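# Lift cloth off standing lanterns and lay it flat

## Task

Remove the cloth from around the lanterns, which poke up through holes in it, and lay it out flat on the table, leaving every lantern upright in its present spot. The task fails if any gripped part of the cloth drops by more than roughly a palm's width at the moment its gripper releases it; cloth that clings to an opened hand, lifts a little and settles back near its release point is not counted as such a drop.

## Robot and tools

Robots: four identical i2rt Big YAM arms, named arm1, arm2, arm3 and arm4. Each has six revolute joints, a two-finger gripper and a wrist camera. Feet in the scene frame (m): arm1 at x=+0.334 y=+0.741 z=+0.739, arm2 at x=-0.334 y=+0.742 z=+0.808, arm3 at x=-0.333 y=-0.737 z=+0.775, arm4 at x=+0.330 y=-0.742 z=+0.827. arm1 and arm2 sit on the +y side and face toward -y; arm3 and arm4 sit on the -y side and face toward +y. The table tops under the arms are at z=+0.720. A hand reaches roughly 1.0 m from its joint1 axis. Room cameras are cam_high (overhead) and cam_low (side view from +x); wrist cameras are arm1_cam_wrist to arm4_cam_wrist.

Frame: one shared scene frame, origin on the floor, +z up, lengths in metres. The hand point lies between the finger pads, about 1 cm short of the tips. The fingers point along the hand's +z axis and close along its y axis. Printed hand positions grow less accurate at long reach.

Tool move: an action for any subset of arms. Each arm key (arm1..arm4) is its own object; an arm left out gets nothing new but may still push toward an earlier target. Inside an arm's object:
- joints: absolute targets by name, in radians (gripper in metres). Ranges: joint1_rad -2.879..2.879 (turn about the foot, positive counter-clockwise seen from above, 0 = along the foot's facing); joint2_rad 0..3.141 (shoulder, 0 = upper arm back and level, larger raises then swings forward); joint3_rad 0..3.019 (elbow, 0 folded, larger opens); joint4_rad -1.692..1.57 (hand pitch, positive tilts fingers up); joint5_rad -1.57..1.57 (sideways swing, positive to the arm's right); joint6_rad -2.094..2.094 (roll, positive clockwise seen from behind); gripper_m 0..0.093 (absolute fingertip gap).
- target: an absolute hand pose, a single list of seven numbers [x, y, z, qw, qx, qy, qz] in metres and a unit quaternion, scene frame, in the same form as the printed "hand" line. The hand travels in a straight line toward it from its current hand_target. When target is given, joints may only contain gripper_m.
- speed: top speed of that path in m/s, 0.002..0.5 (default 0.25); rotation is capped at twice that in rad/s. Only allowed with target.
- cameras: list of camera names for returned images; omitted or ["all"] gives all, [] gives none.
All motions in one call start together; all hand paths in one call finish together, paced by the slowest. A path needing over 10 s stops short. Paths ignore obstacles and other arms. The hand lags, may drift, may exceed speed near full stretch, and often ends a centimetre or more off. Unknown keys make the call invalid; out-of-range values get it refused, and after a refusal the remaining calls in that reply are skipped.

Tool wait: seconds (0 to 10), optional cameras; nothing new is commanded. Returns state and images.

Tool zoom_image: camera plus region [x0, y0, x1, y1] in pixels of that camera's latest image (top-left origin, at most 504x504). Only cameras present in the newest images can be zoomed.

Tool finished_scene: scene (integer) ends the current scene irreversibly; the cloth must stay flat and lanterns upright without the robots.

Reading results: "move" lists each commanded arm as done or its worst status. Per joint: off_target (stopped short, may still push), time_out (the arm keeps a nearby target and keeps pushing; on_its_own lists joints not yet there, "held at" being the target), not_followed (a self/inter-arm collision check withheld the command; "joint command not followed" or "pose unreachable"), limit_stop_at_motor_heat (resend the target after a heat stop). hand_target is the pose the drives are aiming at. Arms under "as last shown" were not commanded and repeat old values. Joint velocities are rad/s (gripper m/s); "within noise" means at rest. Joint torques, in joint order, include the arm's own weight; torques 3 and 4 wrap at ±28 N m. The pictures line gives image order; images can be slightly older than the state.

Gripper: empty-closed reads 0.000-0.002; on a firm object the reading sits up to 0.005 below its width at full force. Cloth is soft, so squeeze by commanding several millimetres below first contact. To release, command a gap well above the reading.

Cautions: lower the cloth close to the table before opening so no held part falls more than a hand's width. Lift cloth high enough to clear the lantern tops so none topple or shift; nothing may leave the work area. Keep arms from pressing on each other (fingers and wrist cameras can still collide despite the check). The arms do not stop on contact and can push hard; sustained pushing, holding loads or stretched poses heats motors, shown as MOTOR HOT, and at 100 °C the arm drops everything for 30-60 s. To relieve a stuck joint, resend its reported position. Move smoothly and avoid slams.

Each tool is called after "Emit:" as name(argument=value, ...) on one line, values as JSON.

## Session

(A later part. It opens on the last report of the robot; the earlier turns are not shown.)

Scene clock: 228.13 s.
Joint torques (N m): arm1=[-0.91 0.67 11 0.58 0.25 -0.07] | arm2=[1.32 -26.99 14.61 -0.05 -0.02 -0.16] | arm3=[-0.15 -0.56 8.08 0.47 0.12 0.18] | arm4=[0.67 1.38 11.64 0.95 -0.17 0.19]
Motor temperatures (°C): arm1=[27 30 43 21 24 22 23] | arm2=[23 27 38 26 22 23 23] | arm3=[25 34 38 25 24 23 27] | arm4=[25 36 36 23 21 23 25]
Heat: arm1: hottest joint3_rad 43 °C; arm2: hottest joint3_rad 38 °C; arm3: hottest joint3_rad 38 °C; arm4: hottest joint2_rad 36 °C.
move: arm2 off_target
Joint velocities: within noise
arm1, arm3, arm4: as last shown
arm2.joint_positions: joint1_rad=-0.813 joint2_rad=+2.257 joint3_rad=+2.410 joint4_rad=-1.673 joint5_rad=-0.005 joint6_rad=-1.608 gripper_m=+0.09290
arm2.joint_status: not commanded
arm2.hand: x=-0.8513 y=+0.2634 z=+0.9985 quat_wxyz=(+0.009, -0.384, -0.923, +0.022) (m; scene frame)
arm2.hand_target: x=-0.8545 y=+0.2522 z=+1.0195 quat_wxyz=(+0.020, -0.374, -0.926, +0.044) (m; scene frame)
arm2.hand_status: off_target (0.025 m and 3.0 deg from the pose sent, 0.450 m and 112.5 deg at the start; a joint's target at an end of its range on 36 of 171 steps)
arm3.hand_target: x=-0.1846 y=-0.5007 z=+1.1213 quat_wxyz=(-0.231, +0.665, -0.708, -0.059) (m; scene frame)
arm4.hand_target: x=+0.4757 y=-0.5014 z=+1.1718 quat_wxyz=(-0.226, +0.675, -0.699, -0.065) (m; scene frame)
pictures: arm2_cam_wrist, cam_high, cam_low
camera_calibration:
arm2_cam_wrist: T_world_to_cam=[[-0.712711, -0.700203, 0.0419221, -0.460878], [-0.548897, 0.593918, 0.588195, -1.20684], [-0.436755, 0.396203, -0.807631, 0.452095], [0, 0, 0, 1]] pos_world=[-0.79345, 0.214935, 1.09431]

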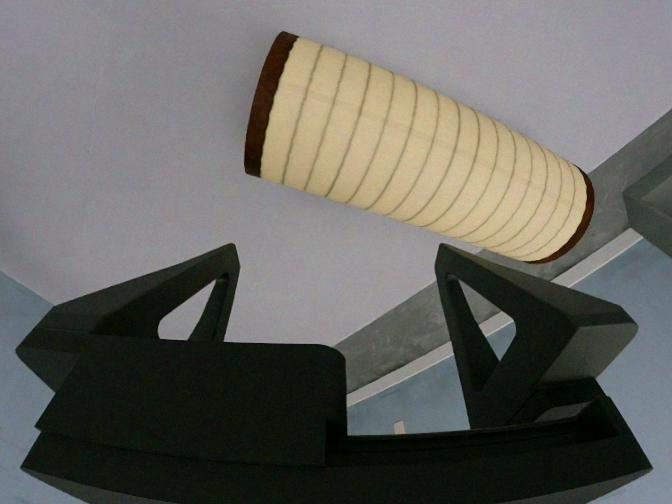

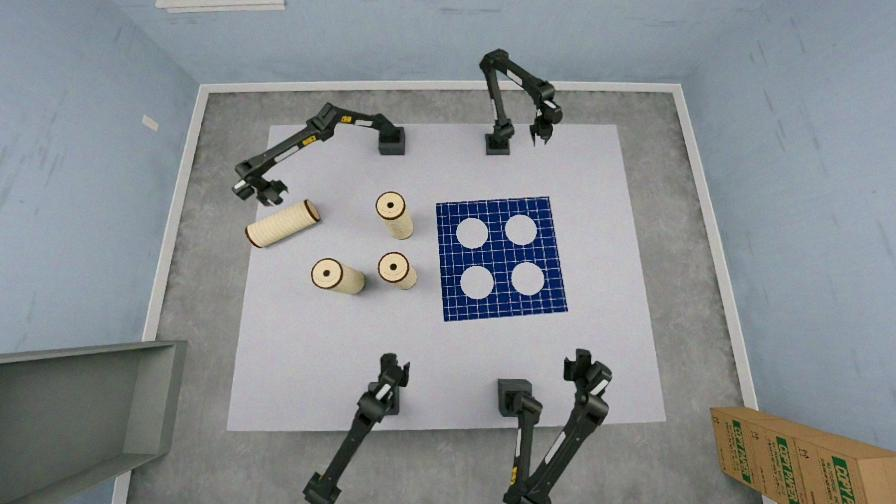

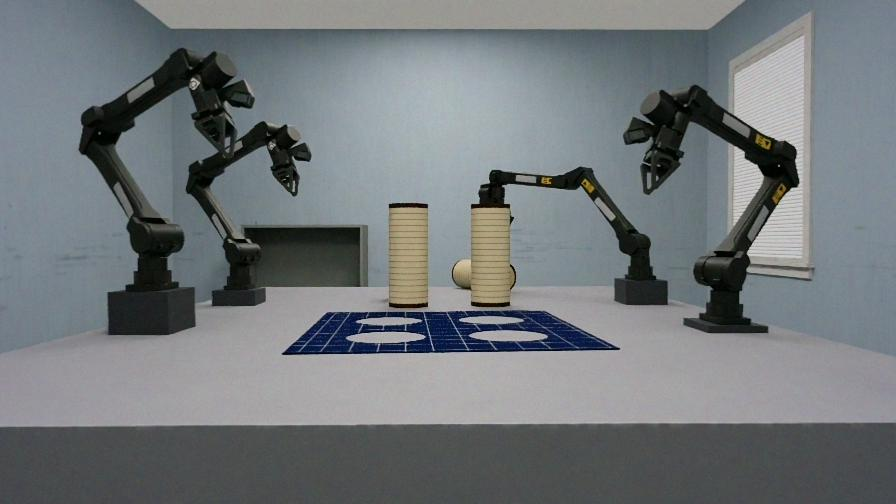

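Emit:
move(arm2={"target": [-0.865, 0.244, 1.03, 0, 0.9743, 0.2249, 0], "speed": 0.4}, cameras=["cam_high", "arm2_cam_wrist"])

Scene clock: 235.03 s.
Joint torques (N m): arm1=[-0.79 0.03 10.92 0.54 0.26 -0.07] | arm2=[0.97 -26.75 14.56 0.13 -0.1 0.03] | arm3=[-0.15 -0.56 8.1 0.44 0.13 0.17] | arm4=[0.73 1.38 11.64 0.96 -0.17 0.18]
Motor temperatures (°C): arm1=[27 29 42 21 24 22 23] | arm2=[23 29 39 26 22 23 23] | arm3=[25 34 38 25 24 23 27] | arm4=[25 35 36 23 21 23 25]
Heat: arm1: hottest joint3_rad 42 °C; arm2: hottest joint3_rad 39 °C; arm3: hottest joint3_rad 38 °C; arm4: hottest joint3_rad 36 °C.
move: arm2 off_target
Joint velocities: within noise
arm1, arm3, arm4: as last shown
arm2.joint_positions: joint1_rad=-0.809 joint2_rad=+2.271 joint3_rad=+2.473 joint4_rad=-1.673 joint5_rad=+0.002 joint6_rad=+0.287 gripper_m=+0.09291
arm2.joint_status: not commanded
arm2.hand: x=-0.8592 y=+0.2539 z=+1.0135 quat_wxyz=(-0.022, -0.972, -0.228, +0.043) (m; scene frame)
arm2.hand_target: x=-0.8637 y=+0.2451 z=+1.0296 quat_wxyz=(-0.034, -0.972, -0.225, +0.060) (m; scene frame)
arm2.hand_status: off_target (0.020 m and 5.5 deg from the pose sent, 0.039 m and 108.8 deg at the start; a joint's target at an end of its range on 92 of 101 steps)
pictures: arm2_cam_wrist, cam_high
camera_calibration:
arm2_cam_wrist: T_world_to_cam=[[-0.4415, 0.896775, -0.0295265, -0.57387], [0.763886, 0.392932, 0.51194, 0.0419369], [0.470697, 0.203467, -0.858514, 1.34465], [0, 0, 0, 1]] pos_world=[-0.918323, 0.224562, 1.11599]

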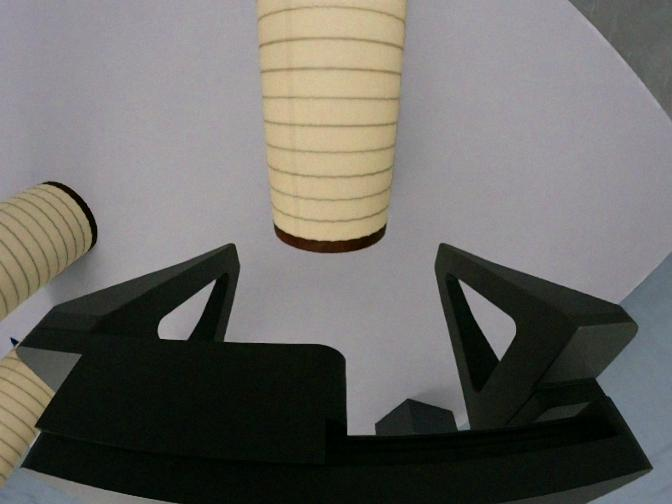

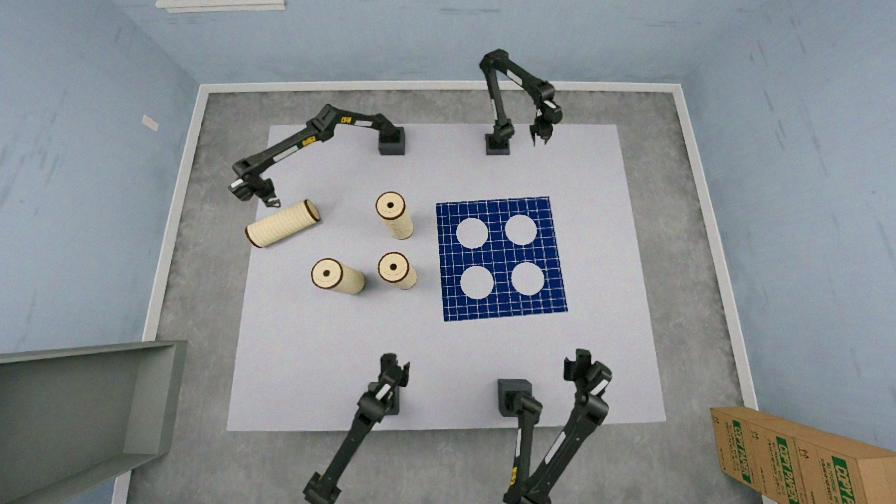

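Emit:
move(arm2={"target": [-0.838, 0.247, 0.865, 0, 0.9718, 0.2357, 0], "speed": 0.12}, cameras=["cam_high", "cam_low", "arm2_cam_wrist"])

Scene clock: 242.73 s.
Joint torques (N m): arm1=[-0.79 0.62 10.99 0.64 0.23 -0.05] | arm2=[1.38 -28.22 8.53 0.84 -0.11 0.02] | arm3=[-0.21 -0.56 8.16 0.44 0.13 0.17] | arm4=[0.67 1.32 11.64 0.95 -0.17 0.18]
Motor temperatures (°C): arm1=[27 29 42 21 24 22 23] | arm2=[23 30 38 26 22 23 23] | arm3=[25 34 38 24 24 23 27] | arm4=[25 34 36 23 21 23 25]
Heat: arm1: hottest joint3_rad 42 °C; arm2: hottest joint3_rad 38 °C; arm3: hottest joint3_rad 38 °C; arm4: hottest joint3_rad 36 °C.
move: arm2 done
Joint velocities: within noise
arm1, arm3, arm4: as last shown
arm2.joint_positions: joint1_rad=-0.791 joint2_rad=+2.313 joint3_rad=+2.167 joint4_rad=-1.428 joint5_rad=+0.001 joint6_rad=+0.289 gripper_m=+0.09291
arm2.joint_status: not commanded
arm2.hand: x=-0.8417 y=+0.2527 z=+0.8677 quat_wxyz=(+0.003, -0.972, -0.236, -0.002) (m; scene frame)
arm2.hand_target: x=-0.8380 y=+0.2472 z=+0.8650 quat_wxyz=(+0.000, -0.972, -0.236, +0.000) (m; scene frame)
arm2.hand_status: done (0.007 m and 0.4 deg from the pose sent, 0.150 m and 5.6 deg at the start)
arm4.hand_target: x=+0.4757 y=-0.5014 z=+1.1718 quat_wxyz=(-0.226, +0.675, -0.700, -0.066) (m; scene frame)
pictures: arm2_cam_wrist, cam_high, cam_low
camera_calibration:
arm2_cam_wrist: T_world_to_cam=[[-0.454538, 0.890727, -0.00121326, -0.603348], [0.716249, 0.366311, 0.593973, -0.000917293], [0.529512, 0.269114, -0.804484, 1.19758], [0, 0, 0, 1]] pos_world=[-0.907718, 0.21547, 0.963243]

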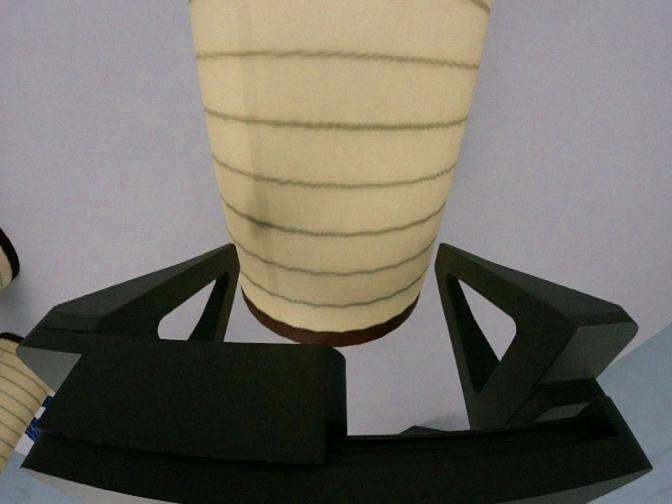

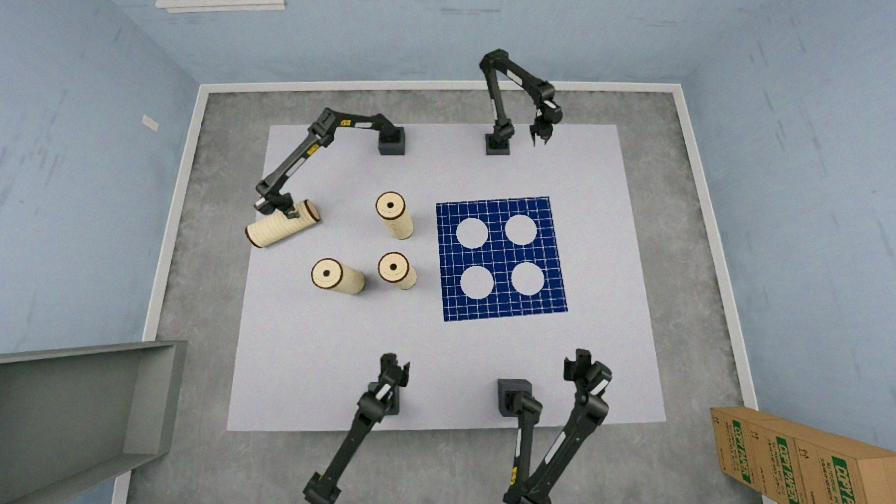

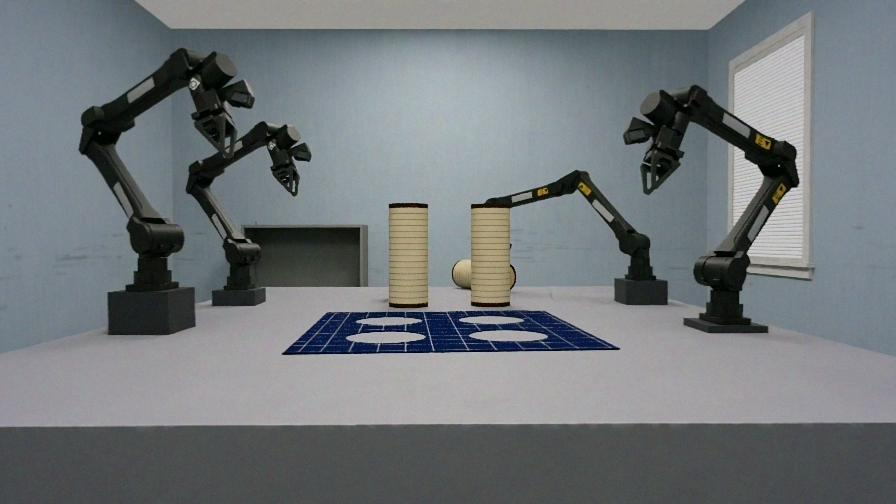

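Emit:
move(arm2={"target": [-0.836, 0.248, 0.825, 0, 0.9718, 0.2357, 0], "speed": 0.06}, cameras=["arm2_cam_wrist"])

Emit:
move(arm2={"joints": {"gripper_m": 0.075}}, cameras=["arm2_cam_wrist"])

Scene clock: 247.03 s.
Joint torques (N m): arm1=[-0.73 0.26 11.1 0.65 0.27 -0.11] | arm2=[1.32 -26.17 7.24 1.54 -0.04 0] | arm3=[-0.21 -0.44 8.09 0.47 0.13 0.17] | arm4=[0.67 1.38 11.64 0.95 -0.17 0.18]
Motor temperatures (°C): arm1=[27 29 41 21 24 22 23] | arm2=[23 30 38 26 22 23 23] | arm3=[25 34 38 24 24 23 27] | arm4=[25 34 36 23 21 23 25]
Heat: arm1: hottest joint3_rad 41 °C; arm2: hottest joint3_rad 38 °C; arm3: hottest joint3_rad 38 °C; arm4: hottest joint3_rad 36 °C.
move: arm2 off_target
Joint velocities: within noise
arm1, arm3, arm4: as last shown
arm2.joint_positions: joint1_rad=-0.790 joint2_rad=+2.310 joint3_rad=+2.112 joint4_rad=-1.353 joint5_rad=-0.001 joint6_rad=+0.291 gripper_m=+0.09291
arm2.joint_status: not commanded
arm2.hand: x=-0.8423 y=+0.2514 z=+0.8491 quat_wxyz=(-0.004, -0.972, -0.236, +0.007) (m; scene frame)
arm2.hand_target: x=-0.8356 y=+0.2486 z=+0.8256 quat_wxyz=(+0.000, -0.972, -0.236, +0.000) (m; scene frame)
arm2.hand_status: off_target (0.025 m and 0.9 deg from the pose sent, 0.043 m and 0.4 deg at the start)
pictures: arm2_cam_wrist
camera_calibration:
arm2_cam_wrist: T_world_to_cam=[[-0.453301, 0.891309, -0.00924887, -0.59481], [0.725659, 0.375041, 0.576857, 0.0312373], [0.517626, 0.254778, -0.816793, 1.1873], [0, 0, 0, 1]] pos_world=[-0.906875, 0.215946, 0.94626]

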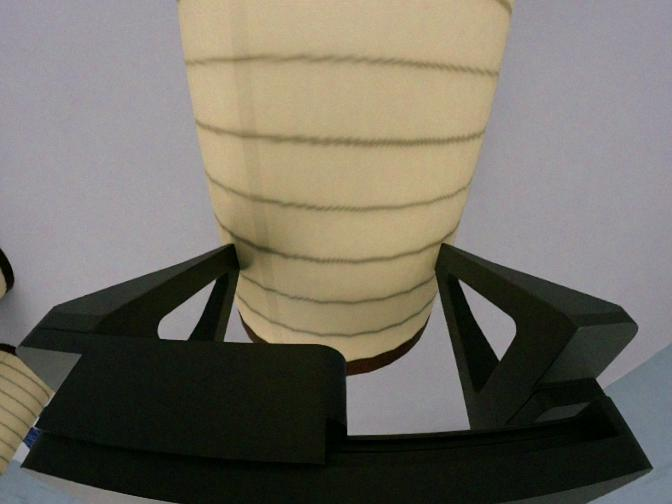

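Scene clock: 247.50 s.
Joint torques (N m): arm1=[-0.73 0.85 11.02 0.76 0.23 -0.08] | arm2=[1.26 -25.05 7.39 1.16 -0.01 0] | arm3=[-0.09 -0.44 8.14 0.47 0.13 0.18] | arm4=[0.67 1.38 11.64 0.96 -0.17 0.19]
Motor temperatures (°C): arm1=[27 29 41 21 24 22 23] | arm2=[23 30 38 26 22 23 23] | arm3=[25 34 38 24 24 23 27] | arm4=[25 34 35 23 21 23 25]
Heat: arm1: hottest joint3_rad 41 °C; arm2: hottest joint3_rad 38 °C; arm3: hottest joint3_rad 38 °C; arm4: hottest joint3_rad 35 °C.
move: arm2 done
Joint velocities: within noise
arm1, arm3, arm4: as last shown
arm2.joint_positions: joint1_rad=-0.789 joint2_rad=+2.300 joint3_rad=+2.112 joint4_rad=-1.343 joint5_rad=-0.001 joint6_rad=+0.293 gripper_m=+0.07515
arm2.joint_status: all done
arm2.hand: x=-0.8442 y=+0.2486 z=+0.8557 quat_wxyz=(-0.009, -0.972, -0.235, +0.016) (m; scene frame)
arm2.hand_target: x=-0.8355 y=+0.2486 z=+0.8254 quat_wxyz=(+0.000, -0.972, -0.236, +0.000) (m; scene frame)
arm2.hand_status: not commanded
pictures: arm2_cam_wrist
camera_calibration:
arm2_cam_wrist: T_world_to_cam=[[-0.452504, 0.891622, -0.0158456, -0.586874], [0.733872, 0.382422, 0.561414, 0.0482017], [0.506629, 0.242413, -0.827383, 1.19727], [0, 0, 0, 1]] pos_world=[-0.907508, 0.214602, 0.95424]

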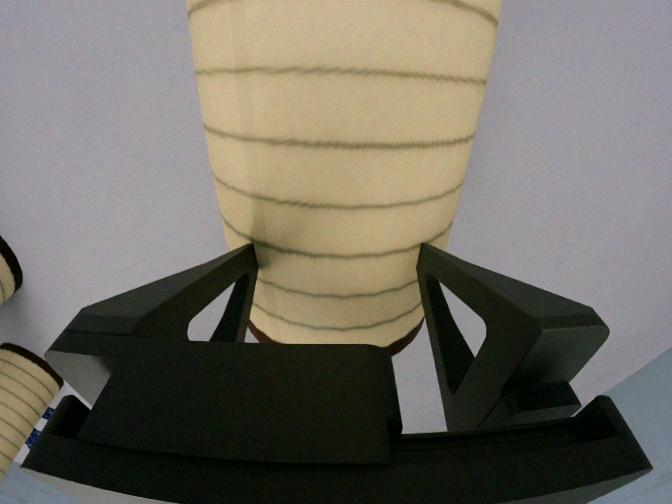

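Emit:
move(arm2={"joints": {"gripper_m": 0.088}}, cameras=[])

Emit:
move(arm2={"target": [-0.836, 0.248, 0.80, 0, 0.9718, 0.2357, 0], "speed": 0.06}, cameras=["arm2_cam_wrist"])

Emit:
move(arm2={"target": [-0.782, 0.275, 0.80, 0, 0.9718, 0.2357, 0], "speed": 0.06}, cameras=["arm2_cam_wrist", "cam_high"])

Scene clock: 256.13 s.
Joint torques (N m): arm1=[-0.67 0.62 11.02 0.72 0.28 -0.06] | arm2=[1.32 -24.47 7.64 0.92 -0.01 -0.01] | arm3=[-0.03 -0.5 8.09 0.46 0.13 0.18] | arm4=[0.73 1.38 11.63 0.95 -0.17 0.18]
Motor temperatures (°C): arm1=[27 29 41 21 24 22 23] | arm2=[23 31 37 26 22 23 23] | arm3=[25 33 38 24 24 23 27] | arm4=[25 33 35 23 21 23 25]
Heat: arm1: hottest joint3_rad 41 °C; arm2: hottest joint3_rad 37 °C; arm3: hottest joint3_rad 38 °C; arm4: hottest joint3_rad 35 °C.
move: arm2 done
Joint velocities: within noise
arm1, arm3, arm4: as last shown
arm2.joint_positions: joint1_rad=-0.789 joint2_rad=+2.303 joint3_rad=+2.108 joint4_rad=-1.338 joint5_rad=-0.001 joint6_rad=+0.293 gripper_m=+0.08790
arm2.joint_status: all done
arm2.hand: x=-0.8440 y=+0.2489 z=+0.8523 quat_wxyz=(-0.009, -0.972, -0.235, +0.015) (m; scene frame)
arm2.hand_target: x=-0.8355 y=+0.2486 z=+0.8255 quat_wxyz=(+0.000, -0.972, -0.236, +0.000) (m; scene frame)
arm2.hand_status: not commanded
arm3.hand_target: x=-0.1846 y=-0.5007 z=+1.1213 quat_wxyz=(-0.231, +0.665, -0.707, -0.059) (m; scene frame)
pictures: none
No camera images: "cameras" was empty.

Scene clock: 257.10 s.
Joint torques (N m): arm1=[-0.56 0.85 10.97 0.68 0.3 -0.08] | arm2=[1.14 -23.24 6.57 1.94 0 -0.02] | arm3=[-0.15 -0.5 8.1 0.42 0.12 0.17] | arm4=[0.67 1.38 11.64 0.96 -0.17 0.18]
Motor temperatures (°C): arm1=[27 29 41 21 24 22 23] | arm2=[23 31 37 26 22 23 23] | arm3=[25 33 38 24 24 23 27] | arm4=[25 33 35 23 21 23 25]
Heat: arm1: hottest joint3_rad 41 °C; arm2: hottest joint3_rad 37 °C; arm3: hottest joint3_rad 38 °C; arm4: hottest joint3_rad 35 °C.
move: arm2 off_target
Joint velocities: within noise
arm1.joint_positions: joint1_rad=+0.495 joint2_rad=+0.796 joint3_rad=+1.090 joint4_rad=-1.395 joint5_rad=-0.002 joint6_rad=+0.512 gripper_m=+0.04989
arm1.joint_status: not commanded
arm1.hand: x=+0.4736 y=+0.4994 z=+1.0818 quat_wxyz=(-0.227, -0.687, -0.687, +0.069) (m; scene frame)
arm1.hand_target: x=+0.4750 y=+0.4992 z=+1.0849 quat_wxyz=(-0.227, -0.681, -0.693, +0.070) (m; scene frame)
arm1.hand_status: not commanded
arm2.joint_positions: joint1_rad=-0.789 joint2_rad=+2.293 joint3_rad=+2.083 joint4_rad=-1.309 joint5_rad=-0.001 joint6_rad=+0.293 gripper_m=+0.08792
arm2.joint_status: not commanded
arm2.hand: x=-0.8439 y=+0.2485 z=+0.8501 quat_wxyz=(-0.012, -0.972, -0.235, +0.021) (m; scene frame)
arm2.hand_target: x=-0.8342 y=+0.2502 z=+0.8017 quat_wxyz=(+0.000, -0.972, -0.236, +0.000) (m; scene frame)
arm2.hand_status: off_target (0.051 m and 2.8 deg from the pose sent, 0.053 m and 2.0 deg at the start)
arm3.joint_positions: joint1_rad=-0.596 joint2_rad=+0.795 joint3_rad=+1.091 joint4_rad=-1.391 joint5_rad=-0.001 joint6_rad=-0.513 gripper_m=+0.04995
arm3.joint_status: not commanded
arm3.hand: x=-0.1856 y=-0.5001 z=+1.1197 quat_wxyz=(-0.234, +0.671, -0.701, -0.059) (m; scene frame)
arm3.hand_target: x=-0.1846 y=-0.5007 z=+1.1213 quat_wxyz=(-0.231, +0.665, -0.707, -0.059) (m; scene frame)
arm3.hand_status: not commanded
arm4.joint_positions: joint1_rad=-0.503 joint2_rad=+0.793 joint3_rad=+1.092 joint4_rad=-1.392 joint5_rad=+0.002 joint6_rad=-0.513 gripper_m=+0.04989
arm4.joint_status: not commanded
arm4.hand: x=+0.4766 y=-0.5023 z=+1.1708 quat_wxyz=(-0.230, +0.677, -0.696, -0.064) (m; scene frame)
arm4.hand_target: x=+0.4757 y=-0.5014 z=+1.1718 quat_wxyz=(-0.226, +0.675, -0.700, -0.066) (m; scene frame)
arm4.hand_status: not commanded
pictures: arm2_cam_wrist
camera_calibration:
arm2_cam_wrist: T_world_to_cam=[[-0.453031, 0.891278, -0.0196583, -0.583884], [0.738903, 0.387734, 0.551076, 0.0628979], [0.498784, 0.235129, -0.834224, 1.19345], [0, 0, 0, 1]] pos_world=[-0.906267, 0.215401, 0.949464]

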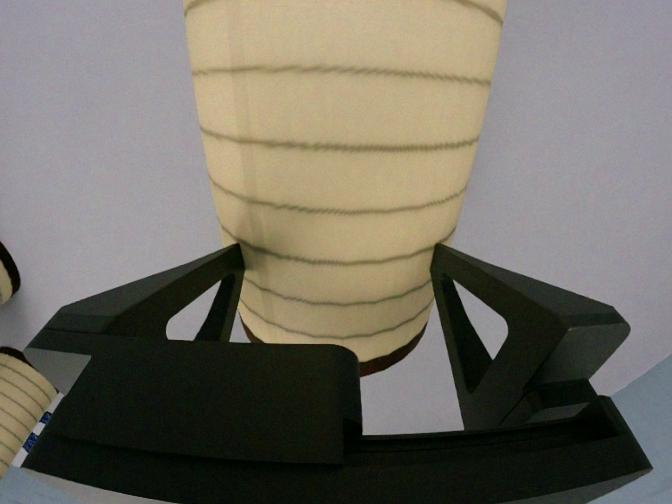

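Scene clock: 258.60 s.
Joint torques (N m): arm1=[-0.97 0.62 10.92 0.75 0.29 -0.06] | arm2=[2.32 -21.19 5.23 0.36 -0.2 0.03] | arm3=[-0.21 -0.5 8.09 0.44 0.13 0.17] | arm4=[0.67 1.32 11.64 0.96 -0.17 0.19]
Motor temperatures (°C): arm1=[27 29 41 21 24 22 23] | arm2=[23 31 37 26 22 23 23] | arm3=[25 33 38 24 24 23 27] | arm4=[25 33 35 23 21 23 25]
Heat: arm1: hottest joint3_rad 41 °C; arm2: hottest joint3_rad 37 °C; arm3: hottest joint3_rad 38 °C; arm4: hottest joint3_rad 35 °C.
move: arm2 off_target
Joint velocities: within noise
arm1, arm3, arm4: as last shown
arm2.joint_positions: joint1_rad=-0.770 joint2_rad=+2.137 joint3_rad=+1.812 joint4_rad=-1.140 joint5_rad=+0.005 joint6_rad=+0.318 gripper_m=+0.08794
arm2.joint_status: not commanded
arm2.hand: x=-0.8076 y=+0.2678 z=+0.8522 quat_wxyz=(-0.024, -0.971, -0.232, +0.045) (m; scene frame)
arm2.hand_target: x=-0.7814 y=+0.2767 z=+0.8029 quat_wxyz=(+0.001, -0.972, -0.236, +0.000) (m; scene frame)
arm2.hand_status: off_target (0.059 m and 5.9 deg from the pose sent, 0.084 m and 2.8 deg at the start)
pictures: arm2_cam_wrist, cam_high
camera_calibration:
arm2_cam_wrist: T_world_to_cam=[[-0.448668, 0.893147, -0.0313843, -0.571525], [0.762854, 0.401037, 0.507172, 0.0805916], [0.465565, 0.20361, -0.861273, 1.17725], [0, 0, 0, 1]] pos_world=[-0.865989, 0.238437, 0.95512]

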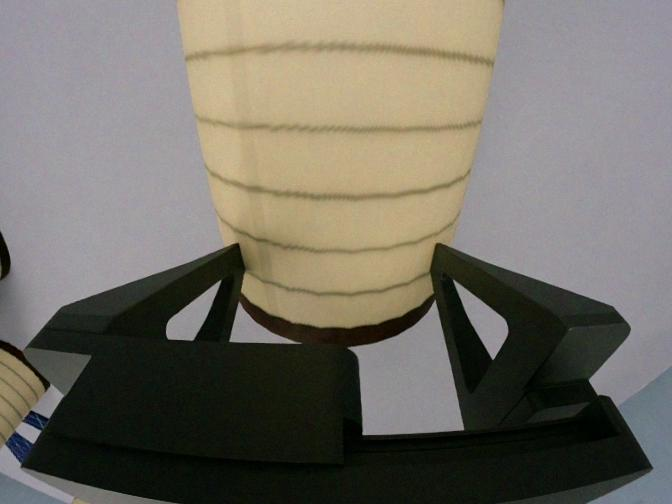

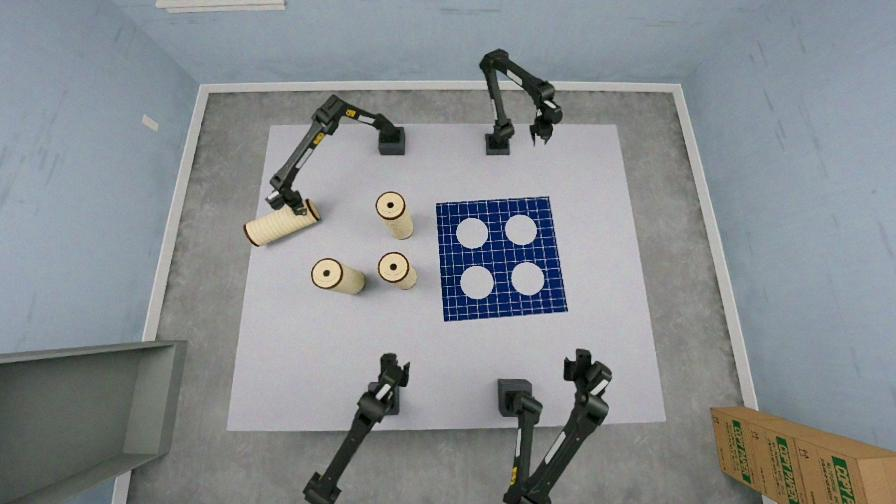

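Emit:
zoom_image(camera="cam_high", region=[230, 180, 440, 310])

Scaled by 2.400.

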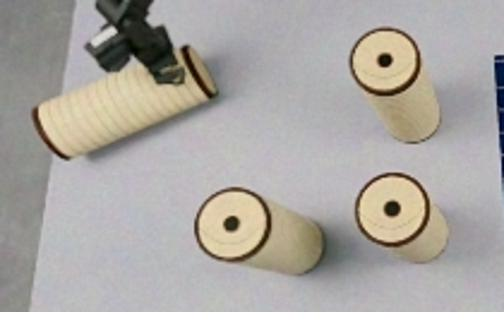

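Emit:
move(arm2={"target": [-0.806, 0.264, 0.842, 0, 0.9718, 0.2357, 0], "speed": 0.05, "joints": {"gripper_m": 0.093}}, cameras=["arm2_cam_wrist"])

Emit:
move(arm2={"target": [-0.775, 0.200, 0.842, 0, 0.9718, 0.2357, 0], "speed": 0.05}, cameras=["arm2_cam_wrist", "cam_high", "cam_low"])

Scene clock: 344.97 s.
Joint torques (N m): arm1=[-0.85 0.5 10.92 0.57 0.25 -0.09] | arm2=[0.79 -23.18 12.29 -0.29 -0.02 -0.11] | arm3=[-0.21 -0.73 8.12 0.49 0.13 0.18] | arm4=[0.67 1.38 11.64 0.96 -0.17 0.19]
Motor temperatures (°C): arm1=[27 26 40 21 24 22 23] | arm2=[23 28 31 26 22 23 22] | arm3=[25 31 38 24 23 23 26] | arm4=[25 31 36 23 21 23 25]
Heat: arm1: hottest joint3_rad 40 °C; arm2: hottest joint3_rad 31 °C; arm3: hottest joint3_rad 38 °C; arm4: hottest joint3_rad 36 °C.
move: arm2 off_target
Joint velocities: within noise
arm1, arm3, arm4: as last shown
arm1.joint_positions: joint1_rad=+0.495 joint2_rad=+0.796 joint3_rad=+1.090 joint4_rad=-1.395 joint5_rad=-0.002 joint6_rad=+0.511 gripper_m=+0.04989
arm1.hand: x=+0.4736 y=+0.4994 z=+1.0818 quat_wxyz=(-0.227, -0.686, -0.687, +0.069) (m; scene frame)
arm2.joint_positions: joint1_rad=-0.769 joint2_rad=+2.182 joint3_rad=+1.885 joint4_rad=-1.260 joint5_rad=-0.001 joint6_rad=+0.318 gripper_m=+0.09292
arm2.joint_status: all done
arm2.hand: x=-0.8011 y=+0.2709 z=+0.8492 quat_wxyz=(-0.002, -0.972, -0.234, +0.004) (m; scene frame)
arm2.hand_target: x=-0.8057 y=+0.2644 z=+0.8418 quat_wxyz=(+0.000, -0.972, -0.236, +0.000) (m; scene frame)
arm2.hand_status: off_target (0.011 m and 0.6 deg from the pose sent, 0.011 m and 5.9 deg at the start)
arm4.hand_target: x=+0.4757 y=-0.5014 z=+1.1718 quat_wxyz=(-0.226, +0.675, -0.699, -0.066) (m; scene frame)
pictures: arm2_cam_wrist
camera_calibration:
arm2_cam_wrist: T_world_to_cam=[[-0.449168, 0.893408, -0.00839128, -0.591513], [0.724197, 0.369564, 0.582204, -0.0102131], [0.523246, 0.255431, -0.813, 1.16213], [0, 0, 0, 1]] pos_world=[-0.866374, 0.235392, 0.945796]

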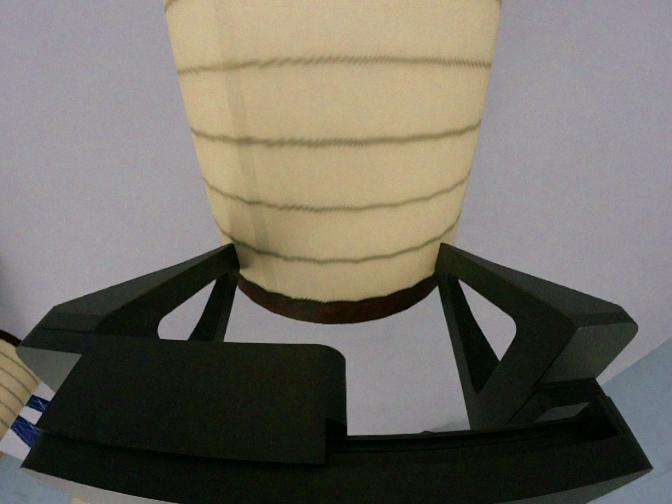

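Scene clock: 346.97 s.
Joint torques (N m): arm1=[-0.91 0.97 10.99 0.72 0.25 -0.09] | arm2=[1.85 -24.7 12.78 0.01 -0.21 0.02] | arm3=[-0.15 -0.56 8.09 0.47 0.13 0.17] | arm4=[0.67 1.38 11.64 0.95 -0.17 0.19]
Motor temperatures (°C): arm1=[27 26 40 21 24 22 23] | arm2=[23 28 32 26 22 23 22] | arm3=[25 31 38 24 23 23 26] | arm4=[25 31 36 23 21 23 25]
Heat: arm1: hottest joint3_rad 40 °C; arm2: hottest joint3_rad 32 °C; arm3: hottest joint3_rad 38 °C; arm4: hottest joint3_rad 36 °C.
move: arm2 off_target
Joint velocities: within noise
arm1, arm3, arm4: as last shown
arm2.joint_positions: joint1_rad=-0.683 joint2_rad=+2.261 joint3_rad=+2.026 joint4_rad=-1.333 joint5_rad=+0.005 joint6_rad=+0.402 gripper_m=+0.09292
arm2.joint_status: not commanded
arm2.hand: x=-0.7754 y=+0.2151 z=+0.8494 quat_wxyz=(+0.003, -0.972, -0.234, +0.001) (m; scene frame)
arm2.hand_target: x=-0.7744 y=+0.2006 z=+0.8420 quat_wxyz=(+0.000, -0.972, -0.236, +0.000) (m; scene frame)
arm2.hand_status: off_target (0.017 m and 0.4 deg from the pose sent, 0.076 m and 0.6 deg at the start)
pictures: arm2_cam_wrist, cam_high, cam_low
camera_calibration:
arm2_cam_wrist: T_world_to_cam=[[-0.450477, 0.892788, 0.000741303, -0.538686], [0.721556, 0.363589, 0.589203, -0.0150106], [0.525764, 0.265958, -0.807985, 1.15852], [0, 0, 0, 1]] pos_world=[-0.840944, 0.178272, 0.945313]

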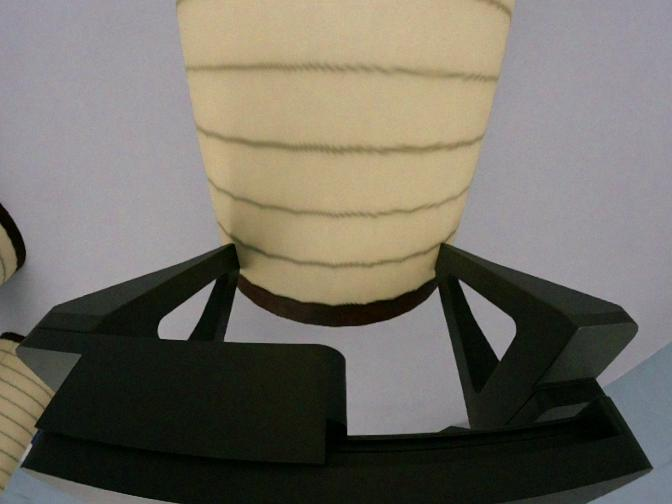

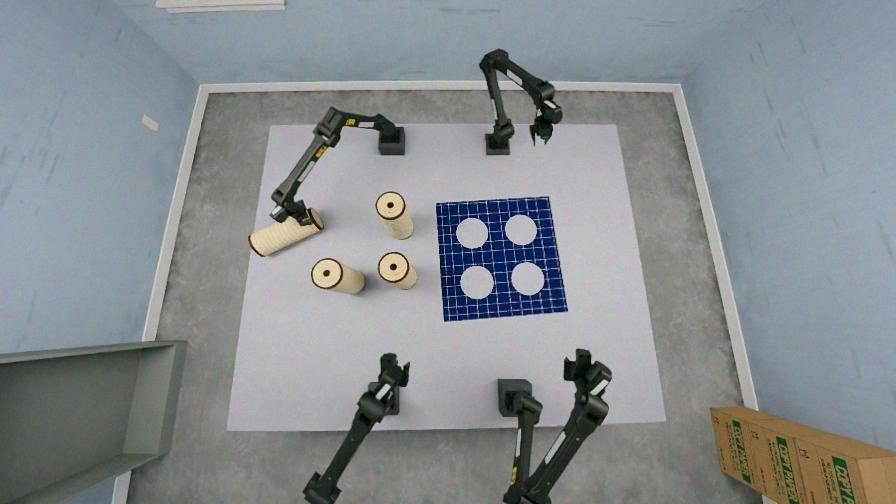

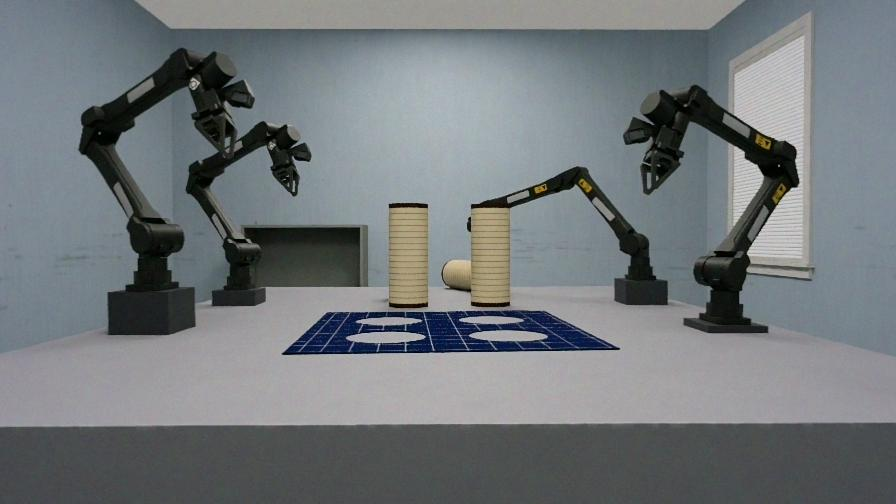

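Emit:
move(arm2={"target": [-0.730, 0.110, 0.842, 0, 0.9718, 0.2357, 0], "speed": 0.05}, cameras=["arm2_cam_wrist", "cam_high", "cam_low"])

Emit:
zoom_image(camera="cam_high", region=[230, 180, 440, 310])

Scene clock: 353.77 s.
Joint torques (N m): arm1=[-0.91 0.38 10.95 0.75 0.26 -0.09] | arm2=[1.67 -26.4 13.2 -0.06 -0.16 0.02] | arm3=[-0.21 -0.5 8.08 0.46 0.13 0.17] | arm4=[0.73 1.38 11.64 0.96 -0.17 0.18]
Motor temperatures (°C): arm1=[27 26 40 21 24 22 23] | arm2=[23 29 32 26 22 23 22] | arm3=[25 30 38 24 23 23 26] | arm4=[25 31 36 23 21 23 25]
Heat: arm1: hottest joint3_rad 40 °C; arm2: hottest joint3_rad 32 °C; arm3: hottest joint3_rad 38 °C; arm4: hottest joint3_rad 36 °C.
move: arm2 off_target
Joint velocities: within noise
arm1, arm3, arm4: as last shown
arm2.joint_positions: joint1_rad=-0.559 joint2_rad=+2.443 joint3_rad=+2.362 joint4_rad=-1.486 joint5_rad=+0.004 joint6_rad=+0.524 gripper_m=+0.09292
arm2.joint_status: not commanded
arm2.hand: x=-0.7335 y=+0.1224 z=+0.8503 quat_wxyz=(+0.002, -0.972, -0.235, +0.002) (m; scene frame)
arm2.hand_target: x=-0.7296 y=+0.1107 z=+0.8419 quat_wxyz=(-0.001, -0.972, -0.236, +0.001) (m; scene frame)
arm2.hand_status: off_target (0.015 m and 0.3 deg from the pose sent, 0.115 m and 0.4 deg at the start)
pictures: arm2_cam_wrist, cam_high, cam_low
camera_calibration:
arm2_cam_wrist: T_world_to_cam=[[-0.451842, 0.892097, -0.00134787, -0.436201], [0.721314, 0.366229, 0.587862, -0.0114216], [0.524924, 0.264648, -0.80896, 1.16232], [0, 0, 0, 1]] pos_world=[-0.798986, 0.0857093, 0.946399]

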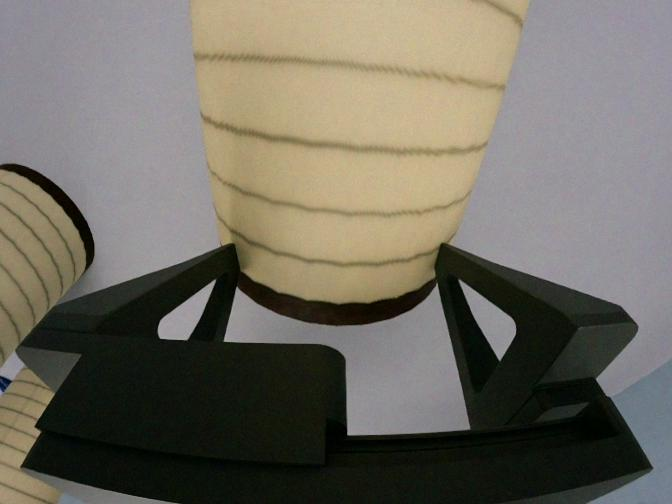

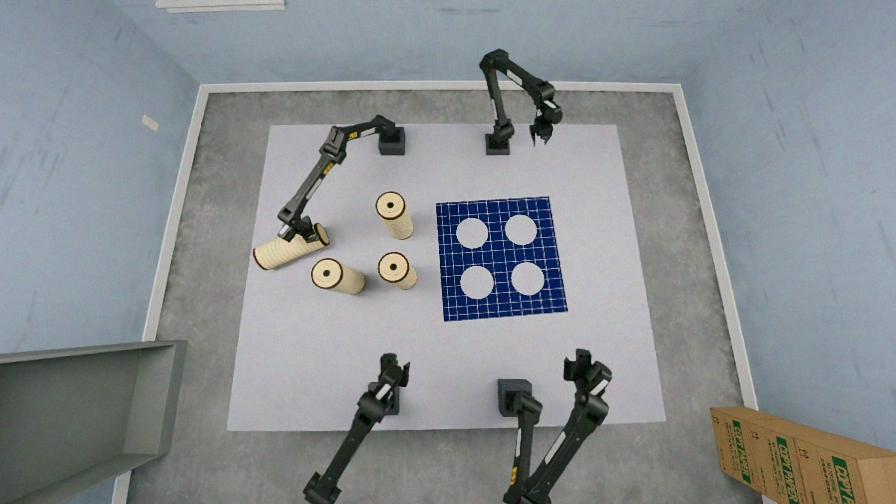

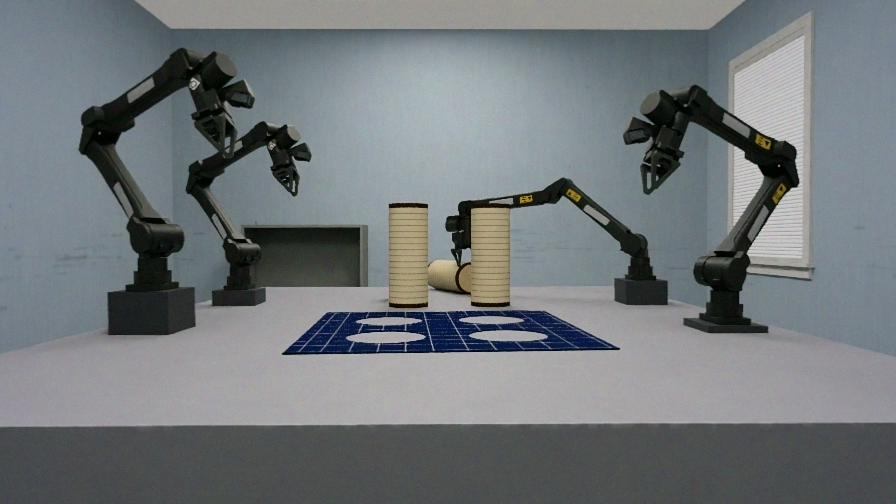

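Scaled by 2.400.

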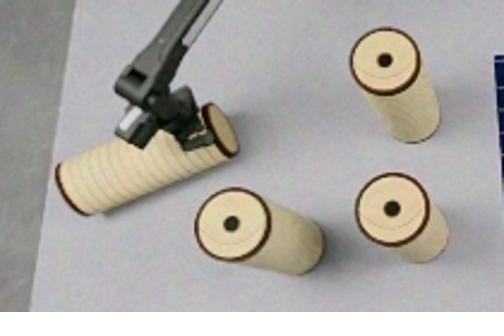

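Emit:
move(arm2={"target": [-0.735, 0.125, 0.99, 0, 0.9718, 0.2357, 0], "speed": 0.15}, arm3={"joints": {"joint1_rad": 0.567, "joint6_rad": 0.0}}, cameras=["cam_high"])

Emit:
move(arm2={"target": [-0.86, 0.28, 1.0, 0.2717, 0.6942, 0.5826, -0.3237], "speed": 0.2, "joints": {"gripper_m": 0.0}}, arm3={"target": [-0.75, -0.12, 0.98, 0.2112, -0.7704, 0.5099, 0.3191], "speed": 0.2, "joints": {"gripper_m": 0.05}}, cameras=["cam_high", "cam_low", "arm2_cam_wrist", "arm3_cam_wrist"])

Scene clock: 386.57 s.
Joint torques (N m): arm1=[-0.97 -0.09 11.03 0.65 0.25 -0.09] | arm2=[0.21 -29.57 14.01 -0.05 -0.09 -0.14] | arm3=[0.32 -0.73 8.14 0.46 0.16 0.17] | arm4=[0.62 1.38 11.62 0.95 -0.17 0.19]
Motor temperatures (°C): arm1=[27 26 41 21 24 22 23] | arm2=[23 32 35 26 22 23 22] | arm3=[25 30 38 24 23 23 26] | arm4=[25 31 36 23 21 23 25]
Heat: arm1: hottest joint3_rad 41 °C; arm2: hottest joint3_rad 35 °C; arm3: hottest joint3_rad 38 °C; arm4: hottest joint3_rad 36 °C.
move: arm2 off_target; arm3 done
Joint velocities: within noise
arm1, arm4: as last shown
arm2.joint_positions: joint1_rad=-0.559 joint2_rad=+2.355 joint3_rad=+2.499 joint4_rad=-1.672 joint5_rad=+0.002 joint6_rad=+0.524 gripper_m=+0.09292
arm2.joint_status: not commanded
arm2.hand: x=-0.7271 y=+0.1313 z=+0.9645 quat_wxyz=(-0.012, -0.972, -0.235, +0.015) (m; scene frame)
arm2.hand_target: x=-0.7340 y=+0.1265 z=+0.9895 quat_wxyz=(-0.031, -0.971, -0.235, +0.032) (m; scene frame)
arm2.hand_status: off_target (0.027 m and 2.2 deg from the pose sent, 0.140 m and 0.3 deg at the start; a joint's target at an end of its range on 31 of 49 steps)
arm3.joint_positions: joint1_rad=+0.564 joint2_rad=+0.795 joint3_rad=+1.091 joint4_rad=-1.391 joint5_rad=-0.001 joint6_rad=-0.014 gripper_m=+0.04995
arm3.joint_status: all done
arm3.hand: x=-0.4958 y=-0.5066 z=+1.1173 quat_wxyz=(-0.116, +0.863, -0.445, -0.207) (m; scene frame)
arm3.hand_target: x=-0.4964 y=-0.5069 z=+1.1189 quat_wxyz=(-0.113, +0.862, -0.450, -0.205) (m; scene frame)
arm3.hand_status: not commanded
pictures: cam_high

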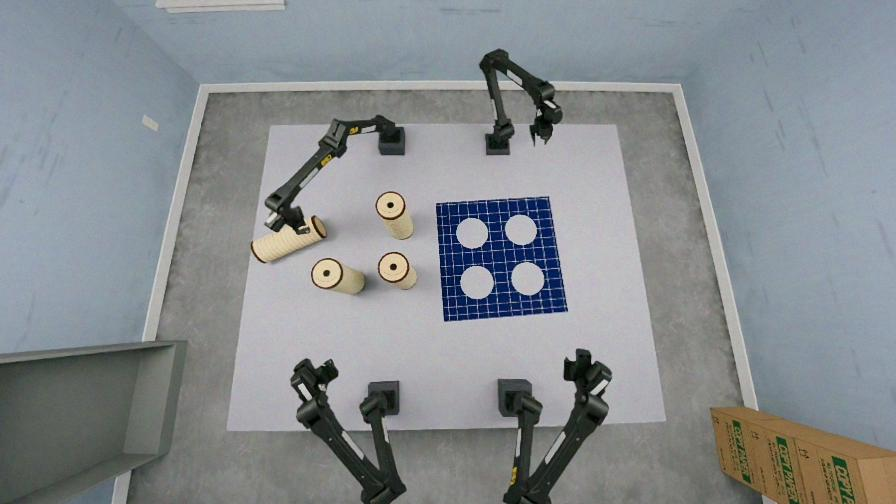

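Scene clock: 390.30 s.
Joint torques (N m): arm1=[-0.5 0.44 10.96 0.59 0.28 -0.08] | arm2=[0.62 -24.06 8.92 2.1 -0.51 -0.18] | arm3=[0.38 -18.78 11.97 1.72 0.29 0.16] | arm4=[0.67 1.38 11.66 0.96 -0.17 0.18]
Motor temperatures (°C): arm1=[27 26 41 21 24 22 23] | arm2=[23 32 35 26 22 23 22] | arm3=[25 30 39 24 23 23 26] | arm4=[25 31 36 23 21 23 25]
Heat: arm1: hottest joint3_rad 41 °C; arm2: hottest joint3_rad 35 °C; arm3: hottest joint3_rad 39 °C; arm4: hottest joint3_rad 36 °C.
move: arm2 done; arm3 off_target
Joint velocities: within noise
arm1, arm4: as last shown
arm2.joint_positions: joint1_rad=-0.975 joint2_rad=+1.864 joint3_rad=+1.554 joint4_rad=-0.596 joint5_rad=-0.590 joint6_rad=-0.585 gripper_m=+0.00037
arm2.joint_status: all done
arm2.hand: x=-0.8611 y=+0.2799 z=+0.9915 quat_wxyz=(-0.273, -0.703, -0.578, +0.311) (m; scene frame)
arm2.hand_target: x=-0.8601 y=+0.2801 z=+1.0000 quat_wxyz=(-0.272, -0.694, -0.583, +0.324) (m; scene frame)
arm2.hand_status: done (0.009 m and 1.9 deg from the pose sent, 0.203 m and 69.9 deg at the start)
arm3.joint_positions: joint1_rad=+0.582 joint2_rad=+1.879 joint3_rad=+1.575 joint4_rad=-0.577 joint5_rad=+0.147 joint6_rad=+0.155 gripper_m=+0.04995
arm3.joint_status: all done
arm3.hand: x=-0.7325 y=-0.1365 z=+0.9448 quat_wxyz=(-0.200, +0.786, -0.512, -0.283) (m; scene frame)
arm3.hand_target: x=-0.7483 y=-0.1225 z=+0.9805 quat_wxyz=(-0.211, +0.770, -0.510, -0.319) (m; scene frame)
arm3.hand_status: off_target (0.043 m and 4.7 deg from the pose sent, 0.483 m and 21.3 deg at the start)
pictures: arm2_cam_wrist, arm3_cam_wrist, cam_high, cam_low
camera_calibration:
arm2_cam_wrist: T_world_to_cam=[[-0.982748, 0.182056, -0.0325892, -0.861617], [0.184731, 0.957643, -0.220895, 0.11417], [-0.00900646, -0.223104, -0.974753, 1.14294], [0, 0, 0, 1]] pos_world=[-0.857549, 0.302524, 1.11123]
arm3_cam_wrist: T_world_to_cam=[[0.916383, 0.399653, 0.0228022, 0.704884], [0.400054, -0.912314, -0.0874096, 0.257634], [-0.0141307, 0.0892228, -0.995911, 1.06784], [0, 0, 0, 1]] pos_world=[-0.733921, -0.141941, 1.06992]

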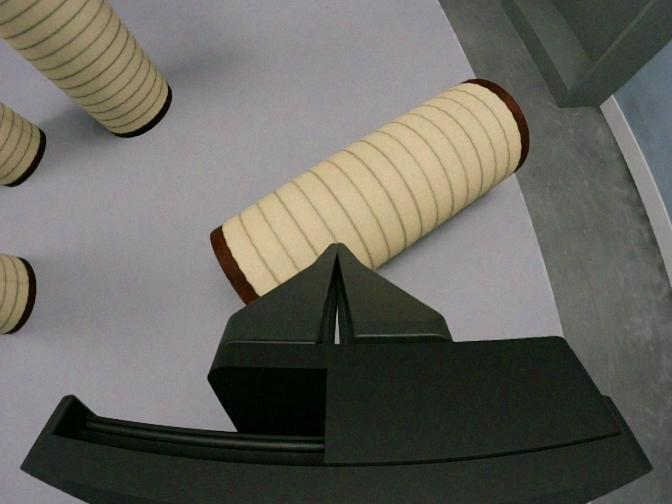

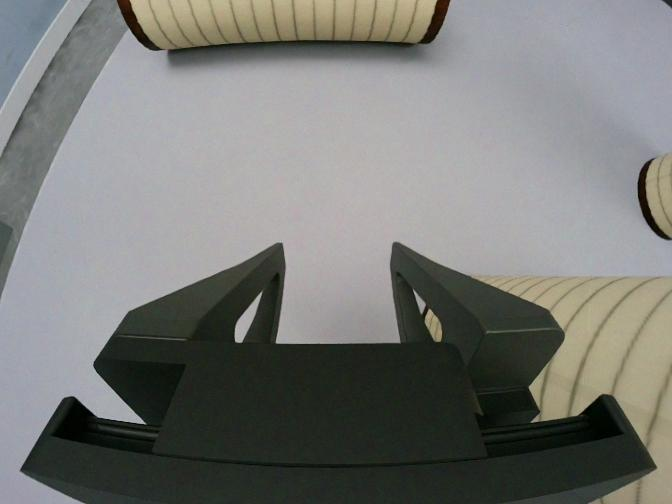

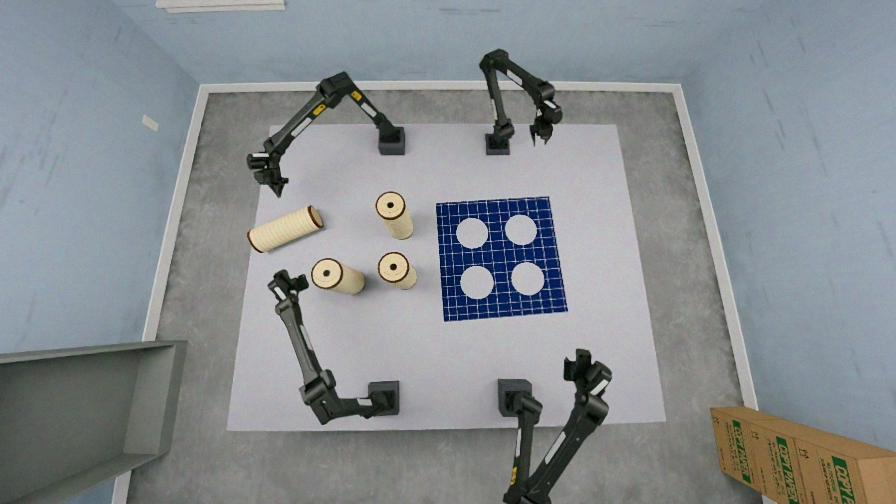

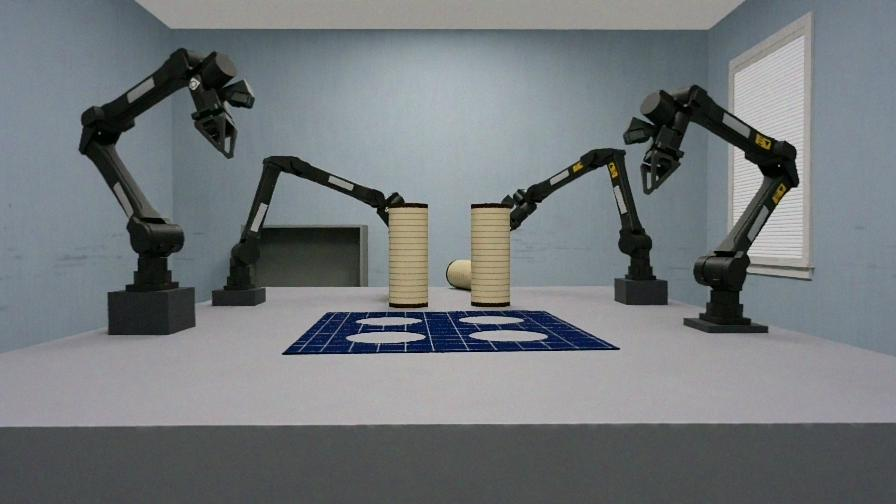

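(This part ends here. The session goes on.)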